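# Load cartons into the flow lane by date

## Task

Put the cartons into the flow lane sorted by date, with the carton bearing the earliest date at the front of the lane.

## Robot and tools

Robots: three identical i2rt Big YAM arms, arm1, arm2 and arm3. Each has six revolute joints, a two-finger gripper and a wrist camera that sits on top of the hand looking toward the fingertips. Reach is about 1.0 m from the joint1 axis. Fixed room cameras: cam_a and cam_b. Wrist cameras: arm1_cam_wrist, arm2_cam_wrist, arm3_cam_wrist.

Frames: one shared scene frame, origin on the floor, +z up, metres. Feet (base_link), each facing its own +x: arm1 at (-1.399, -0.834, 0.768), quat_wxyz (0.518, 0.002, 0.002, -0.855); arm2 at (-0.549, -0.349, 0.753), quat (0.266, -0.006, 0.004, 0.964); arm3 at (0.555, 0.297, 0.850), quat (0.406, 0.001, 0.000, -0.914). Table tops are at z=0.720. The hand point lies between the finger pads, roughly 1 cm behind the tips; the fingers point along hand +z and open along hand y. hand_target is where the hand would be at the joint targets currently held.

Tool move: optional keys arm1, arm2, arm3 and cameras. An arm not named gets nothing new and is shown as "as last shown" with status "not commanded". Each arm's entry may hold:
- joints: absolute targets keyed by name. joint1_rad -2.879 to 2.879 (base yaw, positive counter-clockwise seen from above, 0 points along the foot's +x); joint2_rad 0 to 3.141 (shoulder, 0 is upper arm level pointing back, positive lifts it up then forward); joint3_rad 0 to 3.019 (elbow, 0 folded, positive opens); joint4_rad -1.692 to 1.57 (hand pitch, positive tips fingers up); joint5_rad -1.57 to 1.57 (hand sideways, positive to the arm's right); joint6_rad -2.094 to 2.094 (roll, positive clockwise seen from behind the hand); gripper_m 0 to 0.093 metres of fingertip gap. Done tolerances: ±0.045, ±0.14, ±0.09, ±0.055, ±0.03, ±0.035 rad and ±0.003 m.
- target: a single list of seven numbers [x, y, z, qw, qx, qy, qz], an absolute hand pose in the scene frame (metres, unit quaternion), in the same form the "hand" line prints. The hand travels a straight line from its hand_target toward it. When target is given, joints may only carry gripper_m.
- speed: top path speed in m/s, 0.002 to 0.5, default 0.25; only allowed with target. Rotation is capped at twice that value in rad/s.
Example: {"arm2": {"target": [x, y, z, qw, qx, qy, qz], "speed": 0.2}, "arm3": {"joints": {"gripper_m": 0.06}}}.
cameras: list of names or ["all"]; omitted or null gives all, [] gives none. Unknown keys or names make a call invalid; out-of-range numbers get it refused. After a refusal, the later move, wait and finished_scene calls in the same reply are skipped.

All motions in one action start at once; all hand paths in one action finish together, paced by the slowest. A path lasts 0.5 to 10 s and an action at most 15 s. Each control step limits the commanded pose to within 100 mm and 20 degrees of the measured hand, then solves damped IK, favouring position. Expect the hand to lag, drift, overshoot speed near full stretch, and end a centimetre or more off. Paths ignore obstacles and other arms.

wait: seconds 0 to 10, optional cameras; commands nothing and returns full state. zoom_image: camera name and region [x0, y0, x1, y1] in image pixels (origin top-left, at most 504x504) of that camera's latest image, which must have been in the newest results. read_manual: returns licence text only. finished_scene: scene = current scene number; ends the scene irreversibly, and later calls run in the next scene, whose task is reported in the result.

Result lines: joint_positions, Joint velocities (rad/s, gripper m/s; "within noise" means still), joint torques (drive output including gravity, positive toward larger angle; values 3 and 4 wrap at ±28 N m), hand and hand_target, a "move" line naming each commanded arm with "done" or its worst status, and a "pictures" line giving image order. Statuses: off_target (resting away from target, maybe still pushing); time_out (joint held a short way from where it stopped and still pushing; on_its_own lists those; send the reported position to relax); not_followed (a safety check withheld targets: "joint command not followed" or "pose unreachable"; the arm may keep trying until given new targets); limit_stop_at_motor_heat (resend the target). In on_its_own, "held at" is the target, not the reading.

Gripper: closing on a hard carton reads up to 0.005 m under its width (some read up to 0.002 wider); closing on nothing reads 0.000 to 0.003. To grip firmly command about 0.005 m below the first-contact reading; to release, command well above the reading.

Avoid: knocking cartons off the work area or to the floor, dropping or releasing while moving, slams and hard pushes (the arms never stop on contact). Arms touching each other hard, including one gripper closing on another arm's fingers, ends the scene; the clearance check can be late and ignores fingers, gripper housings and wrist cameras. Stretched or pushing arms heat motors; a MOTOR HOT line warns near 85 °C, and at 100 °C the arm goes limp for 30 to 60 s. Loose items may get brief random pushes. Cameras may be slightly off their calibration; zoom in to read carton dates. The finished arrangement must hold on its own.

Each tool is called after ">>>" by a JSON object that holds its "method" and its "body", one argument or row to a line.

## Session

>>> {"method": "move", "body": {
  "cameras": ["all"]
}}

>>> {"method": "zoom_image", "body": {
  "camera": "cam_a",
  "region": [280, 160, 620, 380]
}}

Scene clock: 0.00 s.
Joint torques (N m): no reading
Heat: arm1: hottest joint1_rad 36 °C; arm2: hottest joint3_rad 40 °C; arm3: hottest joint2_rad 35 °C.
Joint velocities: within noise
arm1.joint_positions: joint1_rad=-0.673 joint2_rad=+0.309 joint3_rad=+1.652 joint4_rad=-1.445 joint5_rad=+0.074 joint6_rad=+0.649 gripper_m=+0.09396
arm1.joint_status: not commanded
arm1.hand: x=-1.4166 y=-0.8303 z=+1.4250 quat_wxyz=(-0.314, -0.735, +0.110, +0.590) (m; scene frame)
arm1.hand_target: x=-1.4143 y=-0.8293 z=+1.4309 quat_wxyz=(-0.317, -0.730, +0.109, +0.595) (m; scene frame)
arm1.hand_status: not commanded
arm2.joint_positions: joint1_rad=+0.476 joint2_rad=+0.332 joint3_rad=+1.575 joint4_rad=-1.257 joint5_rad=-0.072 joint6_rad=+0.112 gripper_m=+0.09396
arm2.joint_status: not commanded
arm2.hand: x=-0.6104 y=-0.3497 z=+1.4288 quat_wxyz=(+0.047, +0.714, -0.041, -0.697) (m; scene frame)
arm2.hand_target: x=-0.6039 y=-0.3501 z=+1.4336 quat_wxyz=(+0.046, +0.708, -0.040, -0.704) (m; scene frame)
arm2.hand_status: not commanded
arm3.joint_positions: joint1_rad=-0.550 joint2_rad=+0.600 joint3_rad=+1.480 joint4_rad=-1.361 joint5_rad=+0.227 joint6_rad=+0.219 gripper_m=+0.09396
arm3.joint_status: not commanded
arm3.hand: x=+0.3456 y=+0.2770 z=+1.4325 quat_wxyz=(-0.035, -0.852, +0.030, +0.522) (m; scene frame)
arm3.hand_target: x=+0.3492 y=+0.2781 z=+1.4412 quat_wxyz=(-0.038, -0.846, +0.031, +0.530) (m; scene frame)
arm3.hand_status: not commanded
pictures: arm1_cam_wrist, arm2_cam_wrist, arm3_cam_wrist, cam_a, cam_b
camera_calibration:
arm1_cam_wrist: T_world_to_cam=[[-0.233768, 0.772482, -0.590444, 1.15493], [0.800646, -0.191608, -0.567673, 1.7818], [-0.551651, -0.60544, -0.573693, -0.343166], [0, 0, 0, 1]] pos_world=[-1.34591, -0.758522, 1.49653]
arm2_cam_wrist: T_world_to_cam=[[0.00677818, 0.992873, -0.118983, 0.519388], [0.585577, -0.100392, -0.804376, 1.47966], [-0.810588, -0.0642217, -0.582084, 0.437273], [0, 0, 0, 1]] pos_world=[-0.515525, -0.339059, 1.50653]
arm3_cam_wrist: T_world_to_cam=[[0.0199287, 0.99421, -0.105595, -0.130142], [0.894939, -0.0648257, -0.441454, 0.342875], [-0.445743, -0.0857034, -0.891049, 1.57725], [0, 0, 0, 1]] pos_world=[0.398788, 0.286791, 1.54302]

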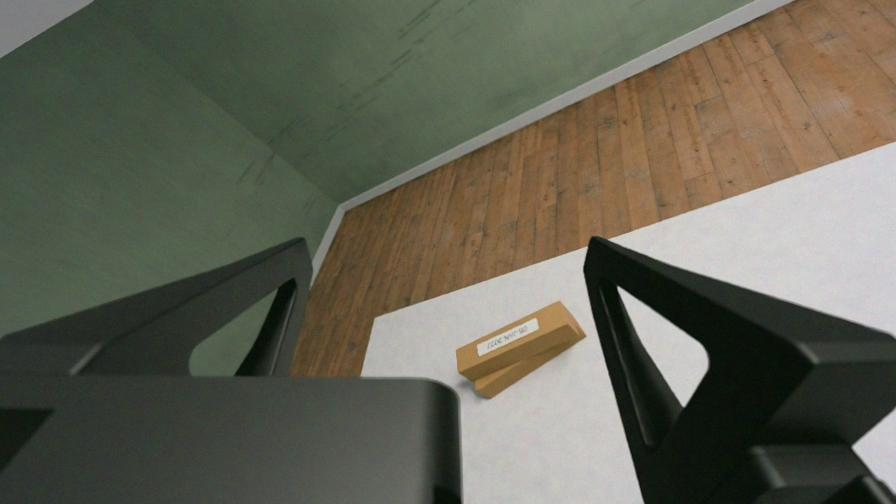

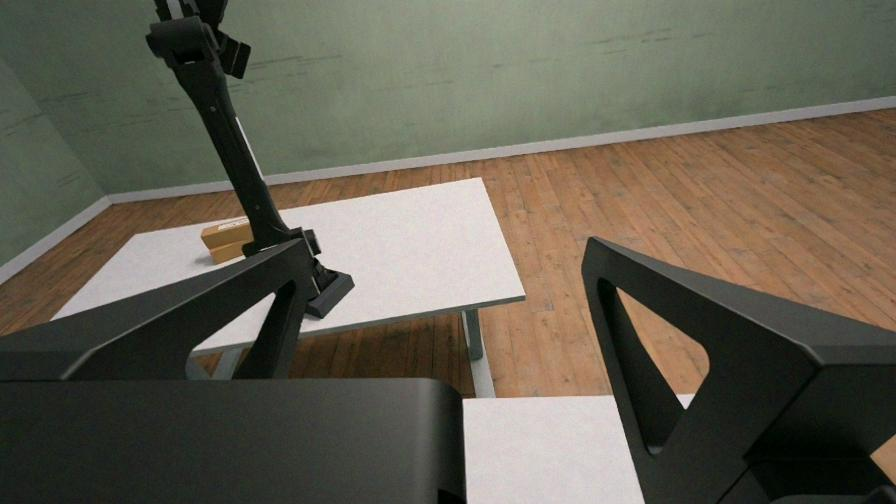

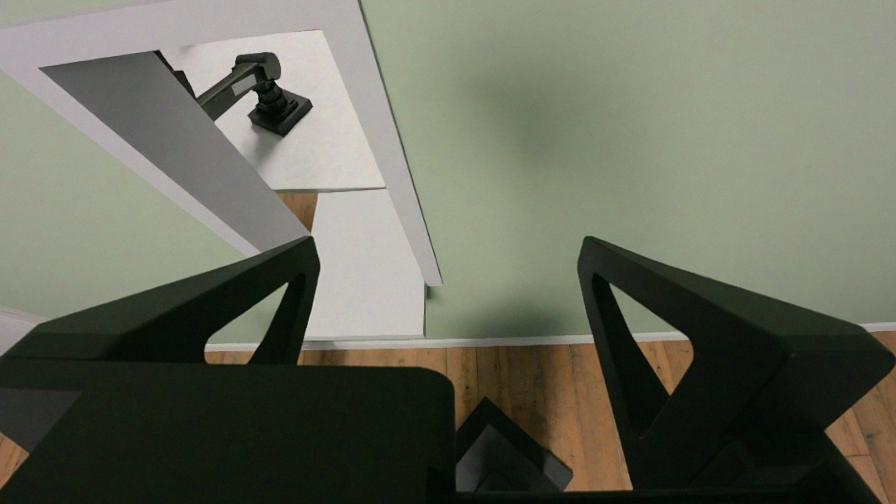

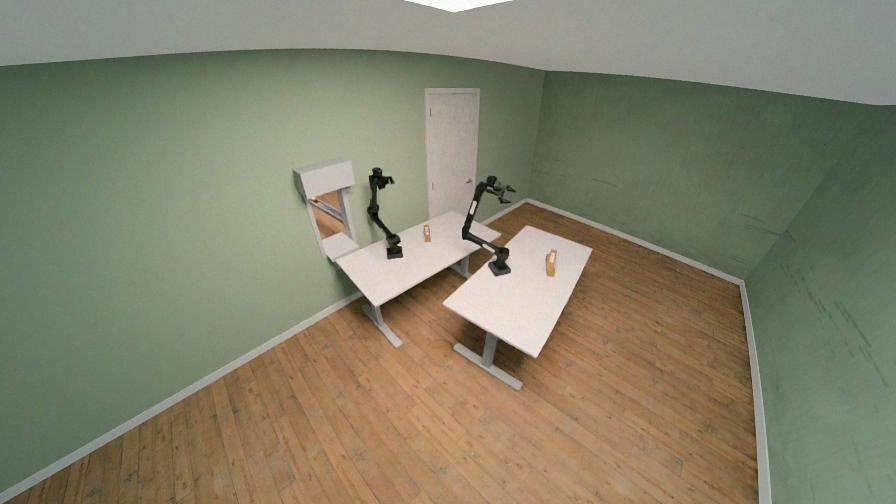

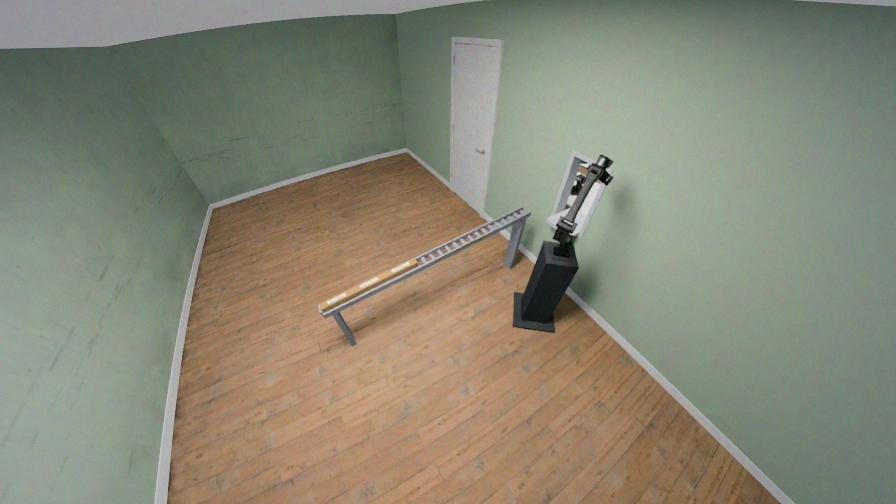

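Scaled by 1.482 from the camera's 896x504 image, which has a finer 1280x720 frame.

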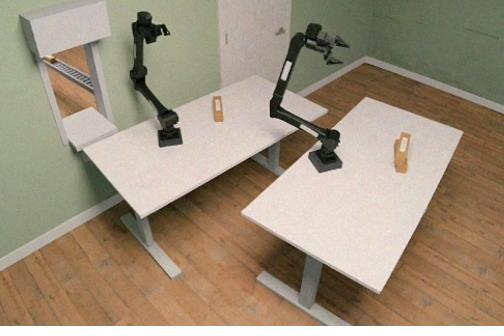

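>>> {"method": "move", "body": {
  "arm1": {"joints":{"joint1_rad":-0.181,"joint2_rad":1.57,"joint3_rad":1.335,"joint4_rad":-1.335,"joint5_rad":0,"joint6_rad":-0.995,"gripper_m":0.092}},
  "arm2": {"joints":{"joint1_rad":2.107,"joint2_rad":1.393,"joint3_rad":1.123,"joint4_rad":-1.301,"joint5_rad":0,"joint6_rad":-0.925,"gripper_m":0.092}},
  "arm3": {"joints":{"joint1_rad":0.061,"joint2_rad":1.425,"joint3_rad":1.0,"joint4_rad":-1.16,"joint5_rad":0.0,"joint6_rad":0.897,"gripper_m":0.092}},
  "cameras": ["arm1_cam_wrist","arm2_cam_wrist","arm3_cam_wrist"]
}}

Scene clock: 17.13 s.
Joint torques (N m): arm1=[1.61 -15.27 9.42 0.31 -0.06 -0.09] | arm2=[0.32 -8.7 8.81 -0.02 -0.09 -0.11] | arm3=[0.62 -12.1 11.6 0.4 0.08 0.15]
Heat: arm1: hottest joint1_rad 36 °C; arm2: hottest joint3_rad 41 °C; arm3: hottest joint3_rad 37 °C.
move: arm1 done; arm2 done; arm3 done
Joint velocities: within noise
arm1.joint_positions: joint1_rad=-0.194 joint2_rad=+1.574 joint3_rad=+1.322 joint4_rad=-1.341 joint5_rad=+0.001 joint6_rad=-0.986 gripper_m=+0.09210
arm1.joint_status: all done
arm1.hand: x=-1.6842 y=-1.1897 z=+0.9328 quat_wxyz=(+0.001, -0.589, -0.808, -0.014) (m; scene frame)
arm1.hand_target: x=-1.6830 y=-1.1982 z=+0.9395 quat_wxyz=(+0.001, -0.580, -0.814, -0.002) (m; scene frame)
arm1.hand_status: not commanded
arm2.joint_positions: joint1_rad=+2.102 joint2_rad=+1.385 joint3_rad=+1.133 joint4_rad=-1.292 joint5_rad=+0.000 joint6_rad=-0.914 gripper_m=+0.09208
arm2.joint_status: all done
arm2.hand: x=-0.5540 y=-0.7421 z=+0.9320 quat_wxyz=(+0.011, +0.326, +0.945, -0.017) (m; scene frame)
arm2.hand_target: x=-0.5520 y=-0.7369 z=+0.9252 quat_wxyz=(+0.006, +0.319, +0.948, -0.004) (m; scene frame)
arm2.hand_status: not commanded
arm3.joint_positions: joint1_rad=+0.056 joint2_rad=+1.404 joint3_rad=+0.983 joint4_rad=-1.162 joint5_rad=+0.000 joint6_rad=+0.888 gripper_m=+0.09209
arm3.joint_status: all done
arm3.hand: x=+0.3207 y=+0.0088 z=+0.9628 quat_wxyz=(+0.005, -1.000, -0.002, -0.005) (m; scene frame)
arm3.hand_target: x=+0.3180 y=+0.0019 z=+0.9613 quat_wxyz=(+0.006, -1.000, +0.000, -0.006) (m; scene frame)
arm3.hand_status: not commanded
pictures: arm1_cam_wrist, arm2_cam_wrist, arm3_cam_wrist
camera_calibration:
arm1_cam_wrist: T_world_to_cam=[[-0.950144, -0.308226, -0.0471522, -1.91961], [-0.265632, 0.720923, 0.640086, -0.189033], [-0.163298, 0.620699, -0.766855, 1.30224], [0, 0, 0, 1]] pos_world=[-1.66146, -1.26369, 1.02911]
arm2_cam_wrist: T_world_to_cam=[[-0.613631, -0.788701, 0.0375197, -0.962247], [-0.652185, 0.533058, 0.538984, -0.460018], [-0.445097, 0.306268, -0.84148, 0.887862], [0, 0, 0, 1]] pos_world=[-0.495297, -0.785632, 1.03116]
arm3_cam_wrist: T_world_to_cam=[[0.0122484, 0.999894, 0.00792644, -0.01942], [0.797291, -0.0145501, 0.603419, -0.834681], [0.60347, -0.00107124, -0.797385, 0.697193], [0, 0, 0, 1]] pos_world=[0.244987, 0.00802011, 1.05975]

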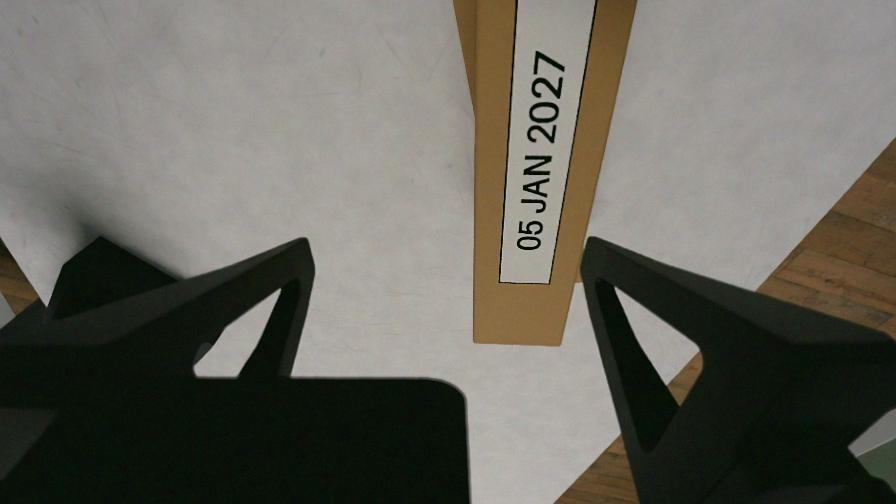

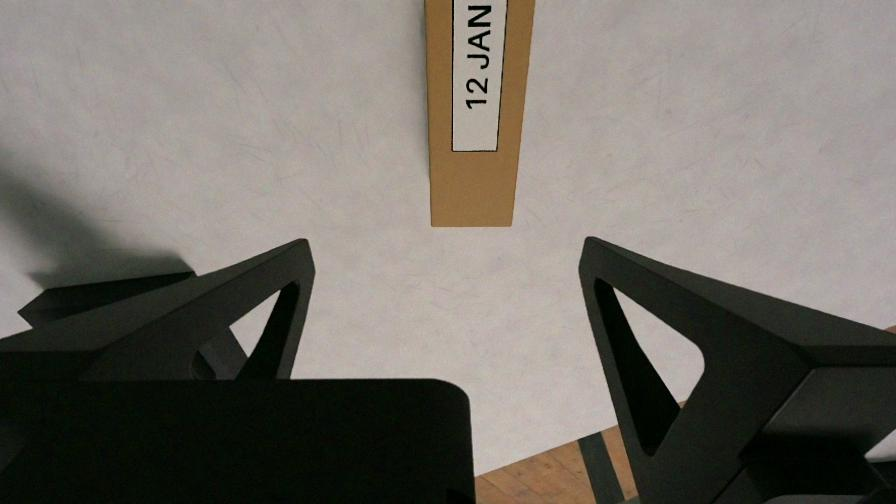

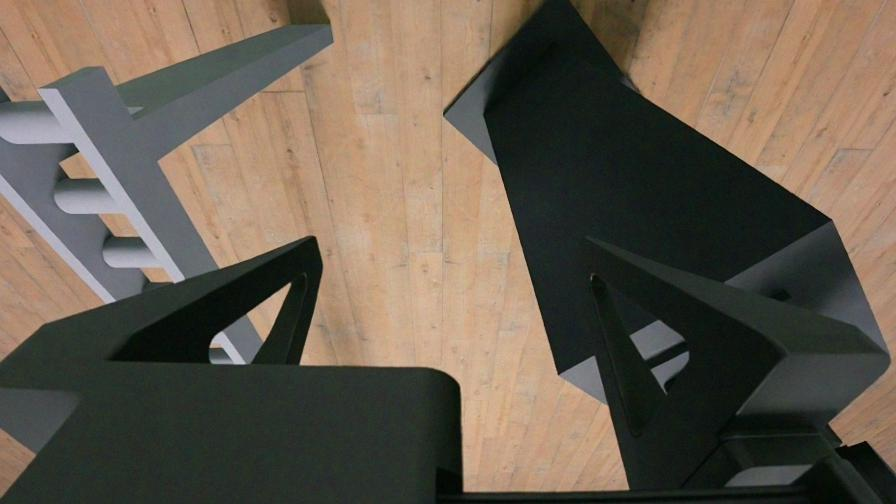

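>>> {"method": "move", "body": {
  "arm1": {"target":[-1.734,-1.163,0.91,0,0.5707,0.8211,0],"speed":0.3},
  "arm2": {"target":[-0.518,-0.803,0.90,0,0.3256,0.9455,0],"speed":0.3},
  "cameras": ["arm1_cam_wrist","arm2_cam_wrist"]
}}

Scene clock: 26.00 s.
Joint torques (N m): arm1=[0.32 -14.97 8.55 0.46 -0.09 -0.09] | arm2=[0.26 -10.99 13.57 0.39 -0.02 0.1] | arm3=[0.67 -12.1 11.62 0.44 0.08 0.15]
Heat: arm1: hottest joint1_rad 36 °C; arm2: hottest joint3_rad 42 °C; arm3: hottest joint3_rad 38 °C.
move: arm1 done; arm2 off_target
Joint velocities: within noise
arm1.joint_positions: joint1_rad=-0.310 joint2_rad=+1.603 joint3_rad=+1.296 joint4_rad=-1.269 joint5_rad=-0.001 joint6_rad=-1.142 gripper_m=+0.09210
arm1.joint_status: not commanded
arm1.hand: x=-1.7296 y=-1.1609 z=+0.9105 quat_wxyz=(+0.000, -0.573, -0.820, -0.006) (m; scene frame)
arm1.hand_target: x=-1.7340 y=-1.1630 z=+0.9101 quat_wxyz=(+0.000, -0.571, -0.821, +0.000) (m; scene frame)
arm1.hand_status: done (0.005 m and 0.7 deg from the pose sent, 0.061 m and 3.1 deg at the start)
arm2.joint_positions: joint1_rad=+2.180 joint2_rad=+1.576 joint3_rad=+1.210 joint4_rad=-1.267 joint5_rad=+0.006 joint6_rad=-0.845 gripper_m=+0.09208
arm2.joint_status: not commanded
arm2.hand: x=-0.5211 y=-0.7799 z=+0.8854 quat_wxyz=(-0.008, +0.322, +0.946, +0.023) (m; scene frame)
arm2.hand_target: x=-0.5181 y=-0.8018 z=+0.9003 quat_wxyz=(+0.000, +0.326, +0.945, +0.000) (m; scene frame)
arm2.hand_status: off_target (0.028 m and 2.8 deg from the pose sent, 0.078 m and 2.3 deg at the start)
arm3: as last shown
arm3.joint_positions: joint1_rad=+0.056 joint2_rad=+1.404 joint3_rad=+0.983 joint4_rad=-1.162 joint5_rad=+0.000 joint6_rad=+0.889 gripper_m=+0.09209
pictures: arm1_cam_wrist, arm2_cam_wrist
camera_calibration:
arm1_cam_wrist: T_world_to_cam=[[-0.937263, -0.346926, -0.0343609, -1.98929], [-0.289511, 0.719643, 0.631108, -0.242188], [-0.19422, 0.601462, -0.774934, 1.19146], [0, 0, 0, 1]] pos_world=[-1.7032, -1.23246, 1.00779]
arm2_cam_wrist: T_world_to_cam=[[-0.606001, -0.795057, -0.025458, -0.915269], [-0.651115, 0.477394, 0.590037, -0.481357], [-0.456959, 0.374139, -0.806975, 0.891038], [0, 0, 0, 1]] pos_world=[-0.460904, -0.831266, 0.979762]

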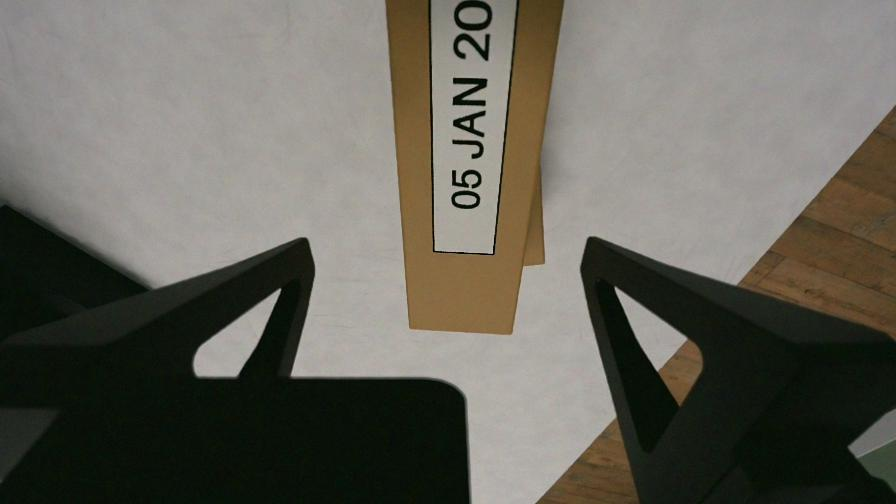

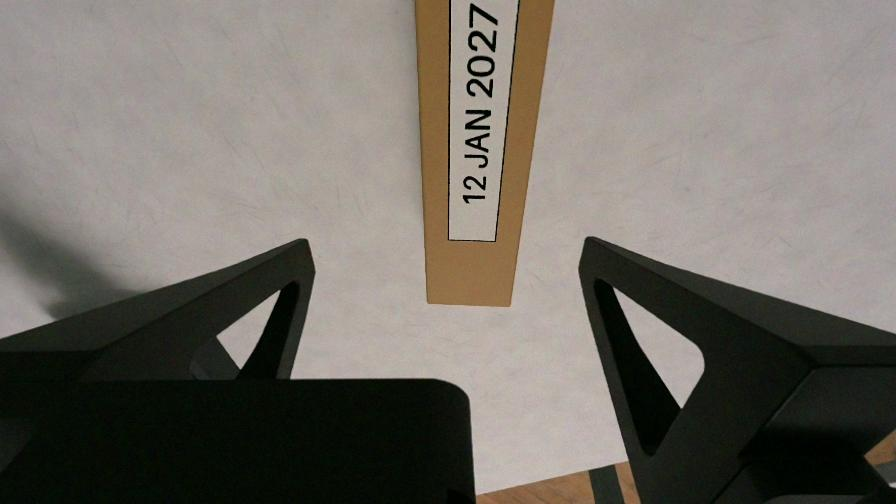

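>>> {"method": "move", "body": {
  "arm1": {"target":[-1.734,-1.166,0.812,0,0.5736,0.8192,0],"speed":0.12},
  "cameras": []
}}

>>> {"method": "move", "body": {
  "arm1": {"joints":{"gripper_m":0.054}},
  "cameras": ["arm1_cam_wrist"]
}}

Scene clock: 36.33 s.
Joint torques (N m): arm1=[0.67 -15.79 7.43 0.49 -0.09 0.07] | arm2=[0.21 -11.05 13.6 0.38 -0.02 0.09] | arm3=[0.62 -12.04 11.6 0.43 0.08 0.16]
Heat: arm1: hottest joint3_rad 37 °C; arm2: hottest joint3_rad 44 °C; arm3: hottest joint3_rad 39 °C.
move: arm1 done
Joint velocities: within noise
arm1.joint_positions: joint1_rad=-0.310 joint2_rad=+1.719 joint3_rad=+1.162 joint4_rad=-1.021 joint5_rad=-0.001 joint6_rad=-1.143 gripper_m=+0.09210
arm1.joint_status: not commanded
arm1.hand: x=-1.7314 y=-1.1624 z=+0.8122 quat_wxyz=(+0.000, -0.573, -0.820, -0.006) (m; scene frame)
arm1.hand_target: x=-1.7339 y=-1.1659 z=+0.8120 quat_wxyz=(+0.000, -0.574, -0.819, +0.000) (m; scene frame)
arm1.hand_status: done (0.004 m and 0.7 deg from the pose sent, 0.099 m and 0.7 deg at the start)
arm2, arm3: as last shown
arm2.joint_positions: joint1_rad=+2.180 joint2_rad=+1.576 joint3_rad=+1.210 joint4_rad=-1.267 joint5_rad=+0.006 joint6_rad=-0.844 gripper_m=+0.09208
arm2.hand: x=-0.5212 y=-0.7799 z=+0.8854 quat_wxyz=(-0.008, +0.322, +0.946, +0.023) (m; scene frame)
pictures: none
No camera images: "cameras" was empty.

Scene clock: 37.00 s.
Joint torques (N m): arm1=[0.67 -15.68 7.46 0.27 -0.02 0.05] | arm2=[0.21 -11.05 13.59 0.39 -0.02 0.09] | arm3=[0.73 -12.16 11.6 0.44 0.11 0.14]
Heat: arm1: hottest joint2_rad 37 °C; arm2: hottest joint3_rad 44 °C; arm3: hottest joint3_rad 39 °C.
move: arm1 off_target
Joint velocities: within noise
arm1.joint_positions: joint1_rad=-0.310 joint2_rad=+1.719 joint3_rad=+1.162 joint4_rad=-1.014 joint5_rad=-0.002 joint6_rad=-1.142 gripper_m=+0.06036
arm1.joint_status: gripper_m off_target (ended at +0.06039, target +0.05400)
arm1.hand: x=-1.7324 y=-1.1638 z=+0.8122 quat_wxyz=(-0.001, -0.573, -0.819, -0.003) (m; scene frame)
arm1.hand_target: x=-1.7340 y=-1.1659 z=+0.8120 quat_wxyz=(+0.000, -0.574, -0.819, +0.000) (m; scene frame)
arm1.hand_status: not commanded
arm2, arm3: as last shown
pictures: arm1_cam_wrist
camera_calibration:
arm1_cam_wrist: T_world_to_cam=[[-0.937485, -0.346719, -0.0301409, -1.99989], [-0.287513, 0.722767, 0.628447, -0.169611], [-0.196109, 0.597825, -0.777269, 1.11078], [0, 0, 0, 1]] pos_world=[-1.7058, -1.23486, 0.909686]

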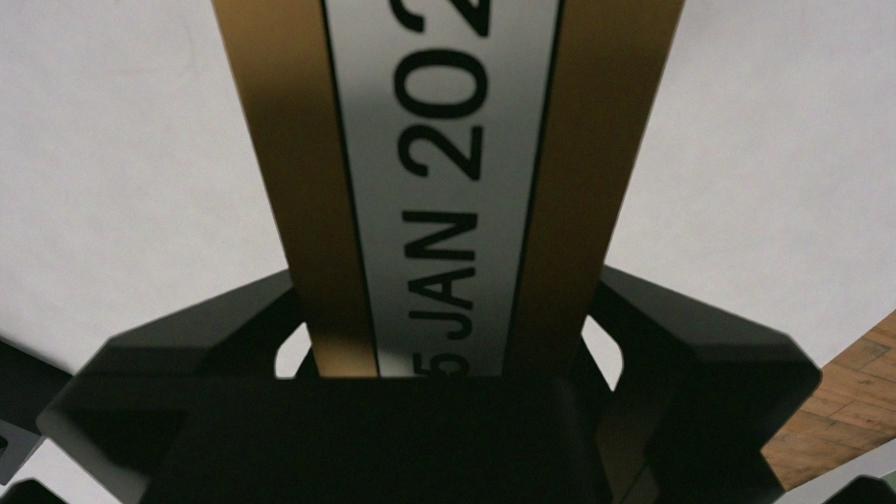

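>>> {"method": "move", "body": {
  "arm1": {"joints":{"joint1_rad":-0.31,"joint2_rad":1.53,"joint3_rad":1.39,"joint4_rad":-1.40,"joint5_rad":0,"joint6_rad":-1.142}},
  "cameras": []
}}

>>> {"method": "move", "body": {
  "arm1": {"joints":{"joint1_rad":0.2}},
  "cameras": ["arm1_cam_wrist"]
}}

Scene clock: 44.20 s.
Joint torques (N m): arm1=[0.62 -16.5 11.95 -0.31 -0.18 0.02] | arm2=[0.21 -11.05 13.59 0.4 -0.02 0.09] | arm3=[0.62 -12.22 11.63 0.43 0.09 0.14]
Heat: arm1: hottest joint2_rad 37 °C; arm2: hottest joint3_rad 45 °C; arm3: hottest joint3_rad 40 °C.
move: arm1 done
Joint velocities: within noise
arm1.joint_positions: joint1_rad=-0.310 joint2_rad=+1.552 joint3_rad=+1.343 joint4_rad=-1.390 joint5_rad=+0.003 joint6_rad=-1.141 gripper_m=+0.06036
arm1.joint_status: all done
arm1.hand: x=-1.7193 y=-1.1498 z=+0.9503 quat_wxyz=(+0.000, -0.573, -0.819, -0.017) (m; scene frame)
arm1.hand_target: x=-1.7265 y=-1.1581 z=+0.9778 quat_wxyz=(+0.003, -0.573, -0.820, +0.012) (m; scene frame)
arm1.hand_status: not commanded
arm2, arm3: as last shown
arm2.hand_target: x=-0.5181 y=-0.8018 z=+0.9003 quat_wxyz=(+0.000, +0.326, +0.946, +0.000) (m; scene frame)
pictures: none
No camera images: "cameras" was empty.

Scene clock: 45.57 s.
Joint torques (N m): arm1=[-0.03 -16.56 12.05 -0.35 -0.19 0.02] | arm2=[0.26 -11.11 13.6 0.39 -0.02 0.09] | arm3=[0.62 -11.99 11.62 0.38 0.1 0.15]
Heat: arm1: hottest joint2_rad 37 °C; arm2: hottest joint3_rad 45 °C; arm3: hottest joint3_rad 40 °C.
move: arm1 done
Joint velocities: within noise
arm1.joint_positions: joint1_rad=+0.206 joint2_rad=+1.552 joint3_rad=+1.343 joint4_rad=-1.390 joint5_rad=+0.003 joint6_rad=-1.141 gripper_m=+0.06039
arm1.joint_status: all done
arm1.hand: x=-1.5222 y=-1.2669 z=+0.9502 quat_wxyz=(+0.003, -0.345, -0.938, -0.017) (m; scene frame)
arm1.hand_target: x=-1.5272 y=-1.2769 z=+0.9776 quat_wxyz=(-0.001, -0.348, -0.938, +0.012) (m; scene frame)
arm1.hand_status: not commanded
arm2, arm3: as last shown
pictures: arm1_cam_wrist
camera_calibration:
arm1_cam_wrist: T_world_to_cam=[[-0.644229, -0.762846, -0.0550892, -1.89146], [-0.609919, 0.468949, 0.638815, -0.94346], [-0.461484, 0.445143, -0.767385, 0.714145], [0, 0, 0, 1]] pos_world=[-1.4644, -1.31836, 1.04652]

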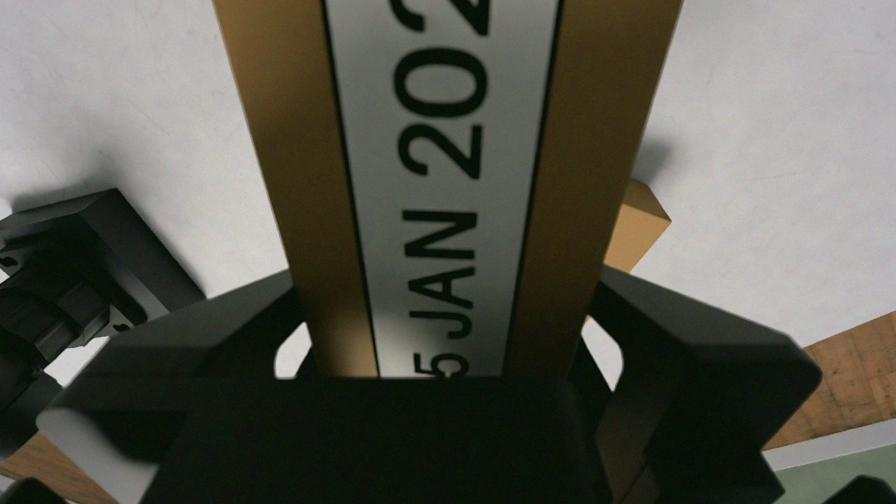

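>>> {"method": "move", "body": {
  "arm1": {"joints":{"joint1_rad":0.2,"joint6_rad":0.1}},
  "cameras": ["arm1_cam_wrist"]
}}

Scene clock: 55.03 s.
Joint torques (N m): arm1=[0.15 -16.67 12.08 -0.23 0.03 0.15] | arm2=[0.26 -11.05 13.59 0.39 -0.02 0.09] | arm3=[0.56 -12.28 11.62 0.38 0.09 0.16]
Heat: arm1: hottest joint3_rad 38 °C; arm2: hottest joint3_rad 47 °C; arm3: hottest joint3_rad 40 °C.
move: arm1 done
Joint velocities: within noise
arm1.joint_positions: joint1_rad=+0.206 joint2_rad=+1.552 joint3_rad=+1.343 joint4_rad=-1.391 joint5_rad=+0.001 joint6_rad=+0.091 gripper_m=+0.06034
arm1.joint_status: all done
arm1.hand: x=-1.5218 y=-1.2668 z=+0.9502 quat_wxyz=(+0.012, -0.824, -0.566, -0.013) (m; scene frame)
arm1.hand_target: x=-1.5272 y=-1.2769 z=+0.9776 quat_wxyz=(-0.008, -0.828, -0.560, +0.009) (m; scene frame)
arm1.hand_status: not commanded
arm2, arm3: as last shown
pictures: arm1_cam_wrist
camera_calibration:
arm1_cam_wrist: T_world_to_cam=[[-0.934717, 0.354778, -0.0208963, -0.949927], [0.25573, 0.712262, 0.65367, 0.668169], [0.246791, 0.605653, -0.756491, 1.9851], [0, 0, 0, 1]] pos_world=[-1.54869, -1.34118, 1.0451]

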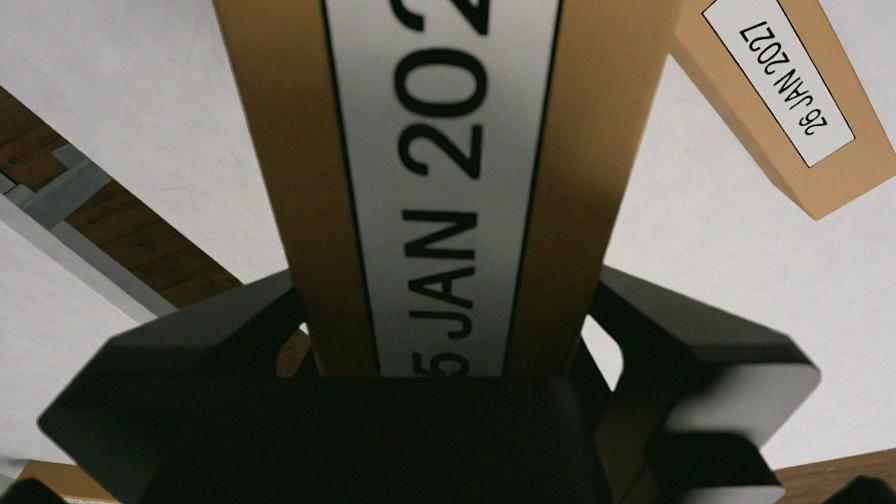

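>>> {"method": "move", "body": {
  "arm1": {"joints":{"joint1_rad":2.501,"joint2_rad":1.77,"joint3_rad":1.64,"joint4_rad":-1.38,"joint5_rad":0,"joint6_rad":0}},
  "arm2": {"joints":{"joint1_rad":2.15,"joint2_rad":1.39,"joint3_rad":1.23,"joint4_rad":-1.40,"joint5_rad":0,"joint6_rad":0.18}},
  "cameras": []
}}

>>> {"method": "move", "body": {
  "arm1": {"target":[-0.852,-0.569,0.815,0,-0.2224,0.975,0],"speed":0.25},
  "cameras": ["arm1_cam_wrist","cam_a"]
}}

Scene clock: 69.63 s.
Joint torques (N m): arm1=[1.26 -23.59 11.44 -0.18 0.04 0.02] | arm2=[-0.62 -8.35 11.43 -0.01 -0.08 0.1] | arm3=[0.5 -12.16 11.58 0.47 0.09 0.16]
Heat: arm1: hottest joint3_rad 39 °C; arm2: hottest joint3_rad 49 °C; arm3: hottest joint3_rad 41 °C.
move: arm1 done; arm2 done
Joint velocities: within noise
arm1.joint_positions: joint1_rad=+2.502 joint2_rad=+1.822 joint3_rad=+1.601 joint4_rad=-1.372 joint5_rad=+0.000 joint6_rad=+0.001 gripper_m=+0.06045
arm1.joint_status: all done
arm1.hand: x=-0.9044 y=-0.5963 z=+0.9209 quat_wxyz=(+0.009, +0.223, -0.975, +0.000) (m; scene frame)
arm1.hand_target: x=-0.8970 y=-0.5936 z=+0.9634 quat_wxyz=(-0.031, +0.223, -0.974, -0.009) (m; scene frame)
arm1.hand_status: not commanded
arm2.joint_positions: joint1_rad=+2.158 joint2_rad=+1.377 joint3_rad=+1.210 joint4_rad=-1.392 joint5_rad=+0.001 joint6_rad=+0.169 gripper_m=+0.09208
arm2.joint_status: all done
arm2.hand: x=-0.5324 y=-0.7415 z=+0.9638 quat_wxyz=(+0.012, +0.749, +0.663, -0.005) (m; scene frame)
arm2.hand_target: x=-0.5351 y=-0.7466 z=+0.9664 quat_wxyz=(+0.012, +0.755, +0.656, -0.003) (m; scene frame)
arm2.hand_status: not commanded
arm3: as last shown
pictures: none
No camera images: "cameras" was empty.

Scene clock: 71.03 s.
Joint torques (N m): arm1=[1.26 -25.41 10.92 0.21 0.12 0.07] | arm2=[-0.56 -8.35 11.43 -0.01 -0.08 0.09] | arm3=[0.38 -12.16 11.62 0.4 0.09 0.14]
Heat: arm1: hottest joint3_rad 39 °C; arm2: hottest joint3_rad 49 °C; arm3: hottest joint3_rad 41 °C.
move: arm1 off_target
Joint velocities: within noise
arm1.joint_positions: joint1_rad=+2.502 joint2_rad=+2.082 joint3_rad=+1.601 joint4_rad=-1.190 joint5_rad=+0.002 joint6_rad=+0.001 gripper_m=+0.06002
arm1.joint_status: not commanded
arm1.hand: x=-0.8758 y=-0.5822 z=+0.7761 quat_wxyz=(+0.047, +0.222, -0.974, +0.010) (m; scene frame)
arm1.hand_target: x=-0.8540 y=-0.5699 z=+0.8156 quat_wxyz=(+0.000, +0.222, -0.975, +0.000) (m; scene frame)
arm1.hand_status: off_target (0.047 m and 5.5 deg from the pose sent, 0.121 m and 1.0 deg at the start)
arm2: as last shown
arm3.joint_positions: joint1_rad=+0.056 joint2_rad=+1.404 joint3_rad=+0.983 joint4_rad=-1.162 joint5_rad=+0.000 joint6_rad=+0.889 gripper_m=+0.09209
arm3.joint_status: not commanded
arm3.hand: x=+0.3207 y=+0.0088 z=+0.9628 quat_wxyz=(+0.005, -1.000, -0.002, -0.005) (m; scene frame)
arm3.hand_target: x=+0.3180 y=+0.0019 z=+0.9613 quat_wxyz=(+0.006, -1.000, +0.000, -0.006) (m; scene frame)
arm3.hand_status: not commanded
pictures: arm1_cam_wrist, cam_a
camera_calibration:
arm1_cam_wrist: T_world_to_cam=[[0.435489, -0.899806, -0.0264442, -0.118698], [-0.63593, -0.328304, 0.698434, -1.29231], [-0.637136, -0.287343, -0.715186, -0.0467062], [0, 0, 0, 1]] pos_world=[-0.799885, -0.544497, 0.86605]

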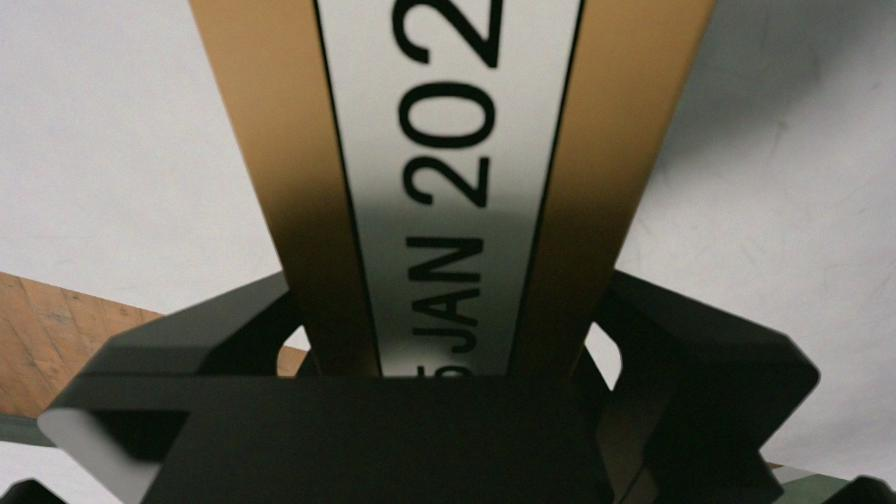

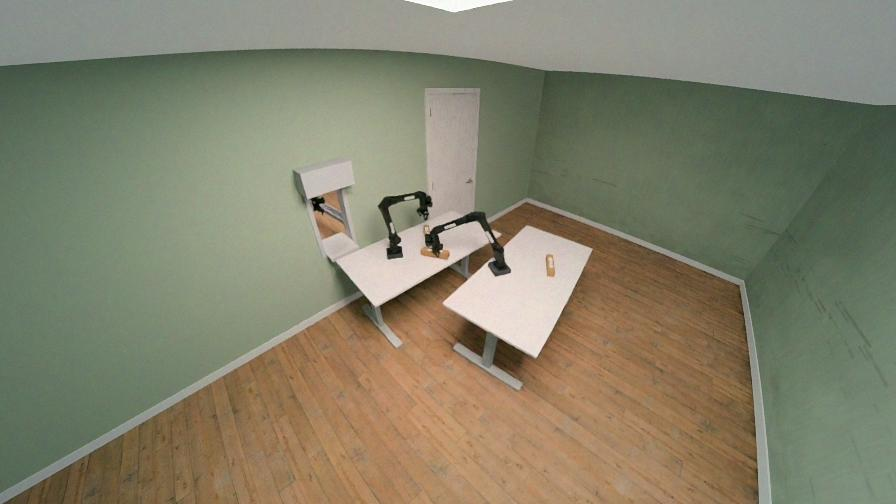

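>>> {"method": "move", "body": {
  "arm1": {"joints":{"joint2_rad":2.045,"joint3_rad":1.627,"joint4_rad":-1.065}},
  "cameras": ["arm1_cam_wrist"]
}}

Scene clock: 80.10 s.
Joint torques (N m): arm1=[1.2 -25.11 9.57 0.66 0.13 0.07] | arm2=[-0.62 -8.41 11.43 -0.01 -0.08 0.09] | arm3=[0.62 -12.16 11.59 0.36 0.08 0.14]
Heat: arm1: hottest joint3_rad 40 °C; arm2: hottest joint3_rad 49 °C; arm3: hottest joint3_rad 41 °C.
move: arm1 done
Joint velocities: within noise
arm1.joint_positions: joint1_rad=+2.502 joint2_rad=+2.082 joint3_rad=+1.601 joint4_rad=-1.080 joint5_rad=+0.002 joint6_rad=+0.001 gripper_m=+0.06001
arm1.joint_status: all done
arm1.hand: x=-0.8516 y=-0.5705 z=+0.7749 quat_wxyz=(-0.006, +0.222, -0.975, -0.002) (m; scene frame)
arm1.hand_target: x=-0.8357 y=-0.5609 z=+0.8067 quat_wxyz=(-0.045, +0.222, -0.974, -0.011) (m; scene frame)
arm1.hand_status: not commanded
arm2, arm3: as last shown
pictures: arm1_cam_wrist
camera_calibration:
arm1_cam_wrist: T_world_to_cam=[[0.437707, -0.898733, -0.0263084, -0.116308], [-0.700923, -0.359402, 0.616065, -1.28158], [-0.563134, -0.251216, -0.787256, 0.110759], [0, 0, 0, 1]] pos_world=[-0.785005, -0.537306, 0.87367]

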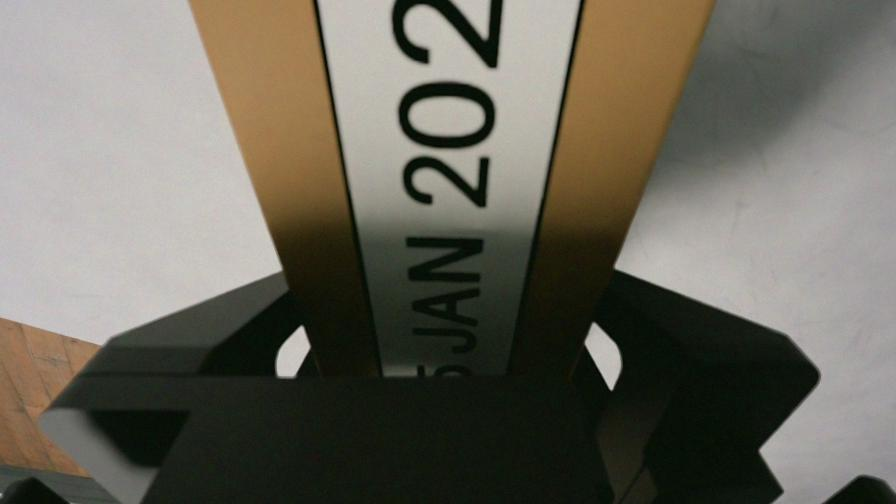

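>>> {"method": "move", "body": {
  "arm1": {"joints":{"joint2_rad":2.095,"joint4_rad":-1.035}},
  "cameras": ["arm1_cam_wrist"]
}}

Scene clock: 83.00 s.
Joint torques (N m): arm1=[1.2 -23.12 9.48 0.75 0.16 0.07] | arm2=[-0.62 -8.35 11.43 -0.01 -0.08 0.09] | arm3=[0.5 -11.99 11.59 0.36 0.09 0.14]
Heat: arm1: hottest joint3_rad 40 °C; arm2: hottest joint3_rad 49 °C; arm3: hottest joint3_rad 42 °C.
move: arm1 done
Joint velocities: within noise
arm1.joint_positions: joint1_rad=+2.502 joint2_rad=+2.105 joint3_rad=+1.601 joint4_rad=-1.052 joint5_rad=+0.001 joint6_rad=+0.002 gripper_m=+0.05999
arm1.joint_status: all done
arm1.hand: x=-0.8480 y=-0.5686 z=+0.7616 quat_wxyz=(-0.009, +0.222, -0.975, -0.003) (m; scene frame)
arm1.hand_target: x=-0.8339 y=-0.5599 z=+0.7771 quat_wxyz=(-0.035, +0.222, -0.974, -0.008) (m; scene frame)
arm1.hand_status: not commanded
arm2, arm3: as last shown
arm2.hand_target: x=-0.5351 y=-0.7466 z=+0.9664 quat_wxyz=(+0.012, +0.755, +0.656, -0.004) (m; scene frame)
pictures: arm1_cam_wrist
camera_calibration:
arm1_cam_wrist: T_world_to_cam=[[0.437488, -0.898816, -0.0270798, -0.116121], [-0.703998, -0.361088, 0.611557, -1.27024], [-0.559456, -0.248485, -0.790737, 0.110004], [0, 0, 0, 1]] pos_world=[-0.781906, -0.535706, 0.860667]

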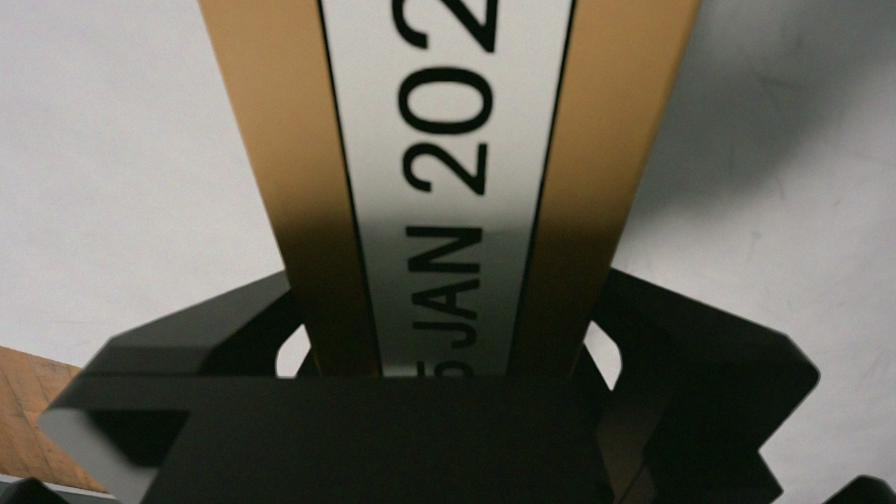

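>>> {"method": "move", "body": {
  "arm1": {"joints":{"joint2_rad":2.12,"joint4_rad":-1.02}},
  "cameras": ["arm1_cam_wrist"]
}}

Scene clock: 87.10 s.
Joint torques (N m): arm1=[1.14 -21.13 9.5 1.21 0.15 0.07] | arm2=[-0.62 -8.35 11.44 -0.01 -0.08 0.09] | arm3=[0.62 -12.22 11.59 0.42 0.07 0.16]
Heat: arm1: hottest joint3_rad 40 °C; arm2: hottest joint3_rad 50 °C; arm3: hottest joint3_rad 42 °C.
move: arm1 done
Joint velocities: within noise
arm1.joint_positions: joint1_rad=+2.502 joint2_rad=+2.106 joint3_rad=+1.601 joint4_rad=-1.050 joint5_rad=+0.001 joint6_rad=+0.002 gripper_m=+0.05999
arm1.joint_status: all done
arm1.hand: x=-0.8477 y=-0.5685 z=+0.7611 quat_wxyz=(-0.009, +0.222, -0.975, -0.003) (m; scene frame)
arm1.hand_target: x=-0.8334 y=-0.5596 z=+0.7622 quat_wxyz=(-0.030, +0.222, -0.975, -0.007) (m; scene frame)
arm1.hand_status: not commanded
arm2, arm3: as last shown
arm2.hand_target: x=-0.5351 y=-0.7466 z=+0.9664 quat_wxyz=(+0.012, +0.755, +0.656, -0.003) (m; scene frame)
pictures: arm1_cam_wrist
camera_calibration:
arm1_cam_wrist: T_world_to_cam=[[0.437552, -0.898787, -0.0270144, -0.116117], [-0.704406, -0.361286, 0.61097, -1.2698], [-0.558892, -0.248302, -0.791192, 0.110834], [0, 0, 0, 1]] pos_world=[-0.781706, -0.535607, 0.860366]

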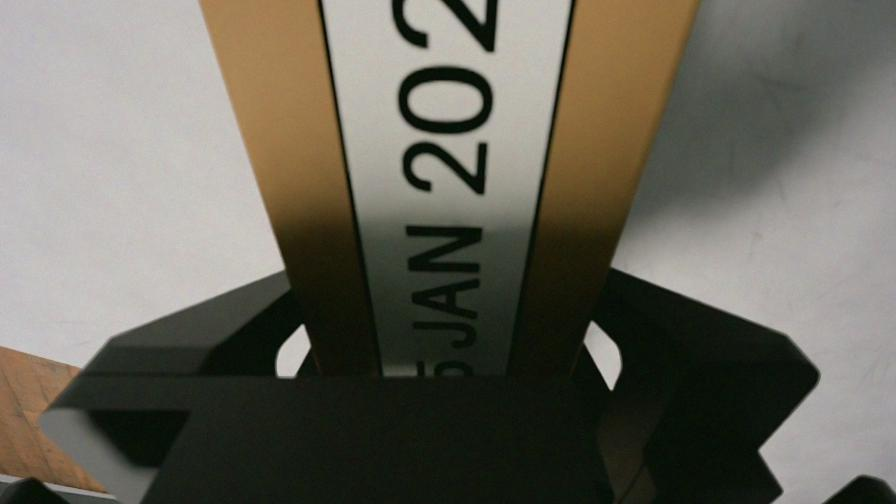

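>>> {"method": "move", "body": {
  "arm1": {"joints":{"gripper_m":0.092}},
  "cameras": []
}}

>>> {"method": "move", "body": {
  "arm1": {"target":[-0.855,-0.572,0.92,0,-0.2224,0.975,0],"speed":0.3},
  "cameras": ["arm1_cam_wrist"]
}}

>>> {"method": "move", "body": {
  "arm1": {"joints":{"joint1_rad":-0.267,"joint2_rad":1.6,"joint3_rad":1.355,"joint4_rad":-1.325,"joint5_rad":0,"joint6_rad":-1.272}},
  "cameras": ["arm1_cam_wrist"]
}}

>>> {"method": "move", "body": {
  "arm2": {"joints":{"joint1_rad":1.173,"joint2_rad":1.33,"joint3_rad":1.09,"joint4_rad":-1.33,"joint5_rad":0,"joint6_rad":0.185}},
  "cameras": ["arm2_cam_wrist"]
}}

Scene clock: 101.93 s.
Joint torques (N m): arm1=[1.14 -21.19 9.51 0.58 0.14 0.07] | arm2=[-0.62 -8.35 11.41 -0.01 -0.08 0.09] | arm3=[0.67 -12.1 11.59 0.4 0.08 0.15]
Heat: arm1: hottest joint3_rad 40 °C; arm2: hottest joint3_rad 50 °C; arm3: hottest joint3_rad 42 °C.
move: arm1 done
Joint velocities: within noise
arm1.joint_positions: joint1_rad=+2.502 joint2_rad=+2.110 joint3_rad=+1.601 joint4_rad=-1.032 joint5_rad=+0.002 joint6_rad=+0.002 gripper_m=+0.09183
arm1.joint_status: all done
arm1.hand: x=-0.8444 y=-0.5669 z=+0.7588 quat_wxyz=(-0.016, +0.222, -0.975, -0.005) (m; scene frame)
arm1.hand_target: x=-0.8335 y=-0.5597 z=+0.7622 quat_wxyz=(-0.030, +0.222, -0.975, -0.007) (m; scene frame)
arm1.hand_status: not commanded
arm2, arm3: as last shown
pictures: none
No camera images: "cameras" was empty.

Scene clock: 103.53 s.
Joint torques (N m): arm1=[1.08 -20.54 12.07 -0.25 0.16 0.05] | arm2=[-0.62 -8.41 11.43 0.01 -0.09 0.09] | arm3=[0.44 -12.1 11.55 0.42 0.07 0.15]
Heat: arm1: hottest joint3_rad 40 °C; arm2: hottest joint3_rad 50 °C; arm3: hottest joint3_rad 42 °C.
move: arm1 off_target
Joint velocities: arm1=[within noise] | arm2=[0.005 -0.044 -0.007 -0.022 -0.022 0.007 -0.001] | arm3=[within noise]
arm1.joint_positions: joint1_rad=+2.502 joint2_rad=+1.949 joint3_rad=+1.752 joint4_rad=-1.406 joint5_rad=+0.002 joint6_rad=+0.002 gripper_m=+0.09192
arm1.joint_status: not commanded
arm1.hand: x=-0.8662 y=-0.5781 z=+0.9069 quat_wxyz=(+0.014, +0.222, -0.975, +0.002) (m; scene frame)
arm1.hand_target: x=-0.8555 y=-0.5722 z=+0.9203 quat_wxyz=(-0.001, +0.222, -0.975, +0.000) (m; scene frame)
arm1.hand_status: off_target (0.018 m and 1.6 deg from the pose sent, 0.162 m and 1.9 deg at the start; pose on its path clipped on 6 of 48 steps)
arm2, arm3: as last shown
pictures: arm1_cam_wrist
camera_calibration:
arm1_cam_wrist: T_world_to_cam=[[0.436478, -0.899318, -0.0267126, -0.114346], [-0.677039, -0.34786, 0.648546, -1.37785], [-0.592541, -0.264991, -0.760707, 0.146911], [0, 0, 0, 1]] pos_world=[-0.795898, -0.543203, 1.0023]

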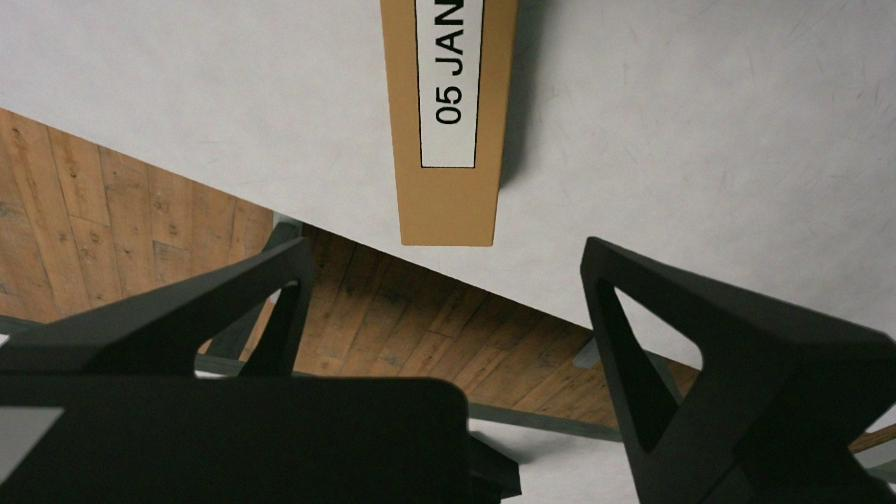

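Scene clock: 106.07 s.
Joint torques (N m): arm1=[-0.15 -17.32 8.38 -0.12 -0.08 -0.06] | arm2=[-0.67 -8.29 11.41 -0.01 -0.08 0.1] | arm3=[0.44 -11.99 11.59 0.44 0.1 0.15]
Heat: arm1: hottest joint3_rad 40 °C; arm2: hottest joint3_rad 50 °C; arm3: hottest joint3_rad 42 °C.
move: arm1 done
Joint velocities: within noise
arm1.joint_positions: joint1_rad=-0.263 joint2_rad=+1.620 joint3_rad=+1.353 joint4_rad=-1.320 joint5_rad=+0.001 joint6_rad=-1.264 gripper_m=+0.09196
arm1.joint_status: all done
arm1.hand: x=-1.7195 y=-1.1822 z=+0.9238 quat_wxyz=(-0.001, -0.502, -0.865, -0.011) (m; scene frame)
arm1.hand_target: x=-1.7200 y=-1.1800 z=+0.9333 quat_wxyz=(+0.000, -0.500, -0.866, -0.003) (m; scene frame)
arm1.hand_status: not commanded
arm2, arm3: as last shown
pictures: arm1_cam_wrist
camera_calibration:
arm1_cam_wrist: T_world_to_cam=[[-0.865263, -0.499348, -0.0443999, -2.03393], [-0.410855, 0.655591, 0.633561, -0.519005], [-0.287259, 0.566439, -0.772418, 1.01278], [0, 0, 0, 1]] pos_world=[-1.68219, -1.24906, 1.02081]

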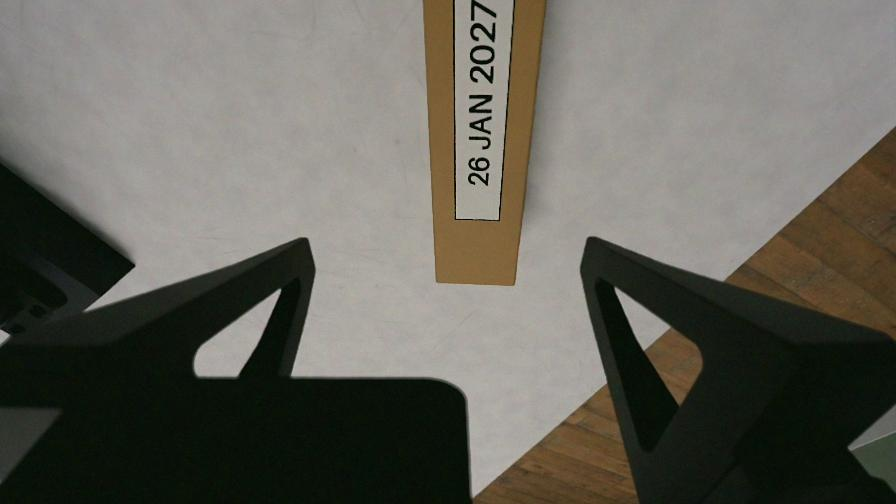

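Scene clock: 107.67 s.
Joint torques (N m): arm1=[0.21 -17.38 8.38 -0.1 -0.08 -0.07] | arm2=[-0.44 -8.53 8.25 0.61 -0.06 0.09] | arm3=[0.67 -12.04 11.59 0.4 0.08 0.15]
Heat: arm1: hottest joint3_rad 40 °C; arm2: hottest joint3_rad 50 °C; arm3: hottest joint3_rad 42 °C.
move: arm2 done
Joint velocities: within noise
arm1, arm3: as last shown
arm1.hand_target: x=-1.7201 y=-1.1800 z=+0.9333 quat_wxyz=(+0.000, -0.500, -0.866, -0.003) (m; scene frame)
arm2.joint_positions: joint1_rad=+1.180 joint2_rad=+1.329 joint3_rad=+1.110 joint4_rad=-1.336 joint5_rad=+0.001 joint6_rad=+0.175 gripper_m=+0.09208
arm2.joint_status: all done
arm2.hand: x=-0.8504 y=-0.5699 z=+0.9384 quat_wxyz=(+0.009, +0.973, +0.231, -0.004) (m; scene frame)
arm2.hand_target: x=-0.8478 y=-0.5650 z=+0.9308 quat_wxyz=(+0.007, +0.975, +0.222, +0.003) (m; scene frame)
arm2.hand_status: not commanded
pictures: arm2_cam_wrist
camera_calibration:
arm2_cam_wrist: T_world_to_cam=[[-0.45328, 0.891362, -0.00325844, 0.123588], [0.740729, 0.378708, 0.554888, 0.332993], [0.49584, 0.249106, -0.831919, 1.46712], [0, 0, 0, 1]] pos_world=[-0.918094, -0.601737, 1.03615]

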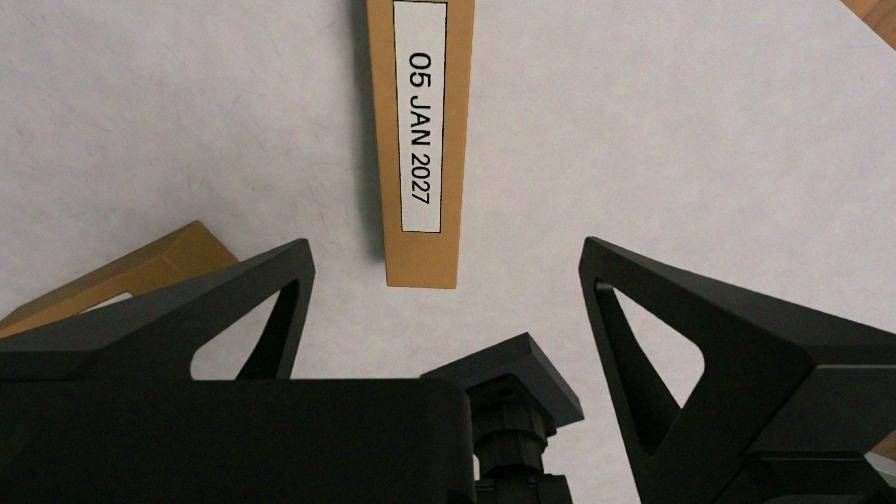

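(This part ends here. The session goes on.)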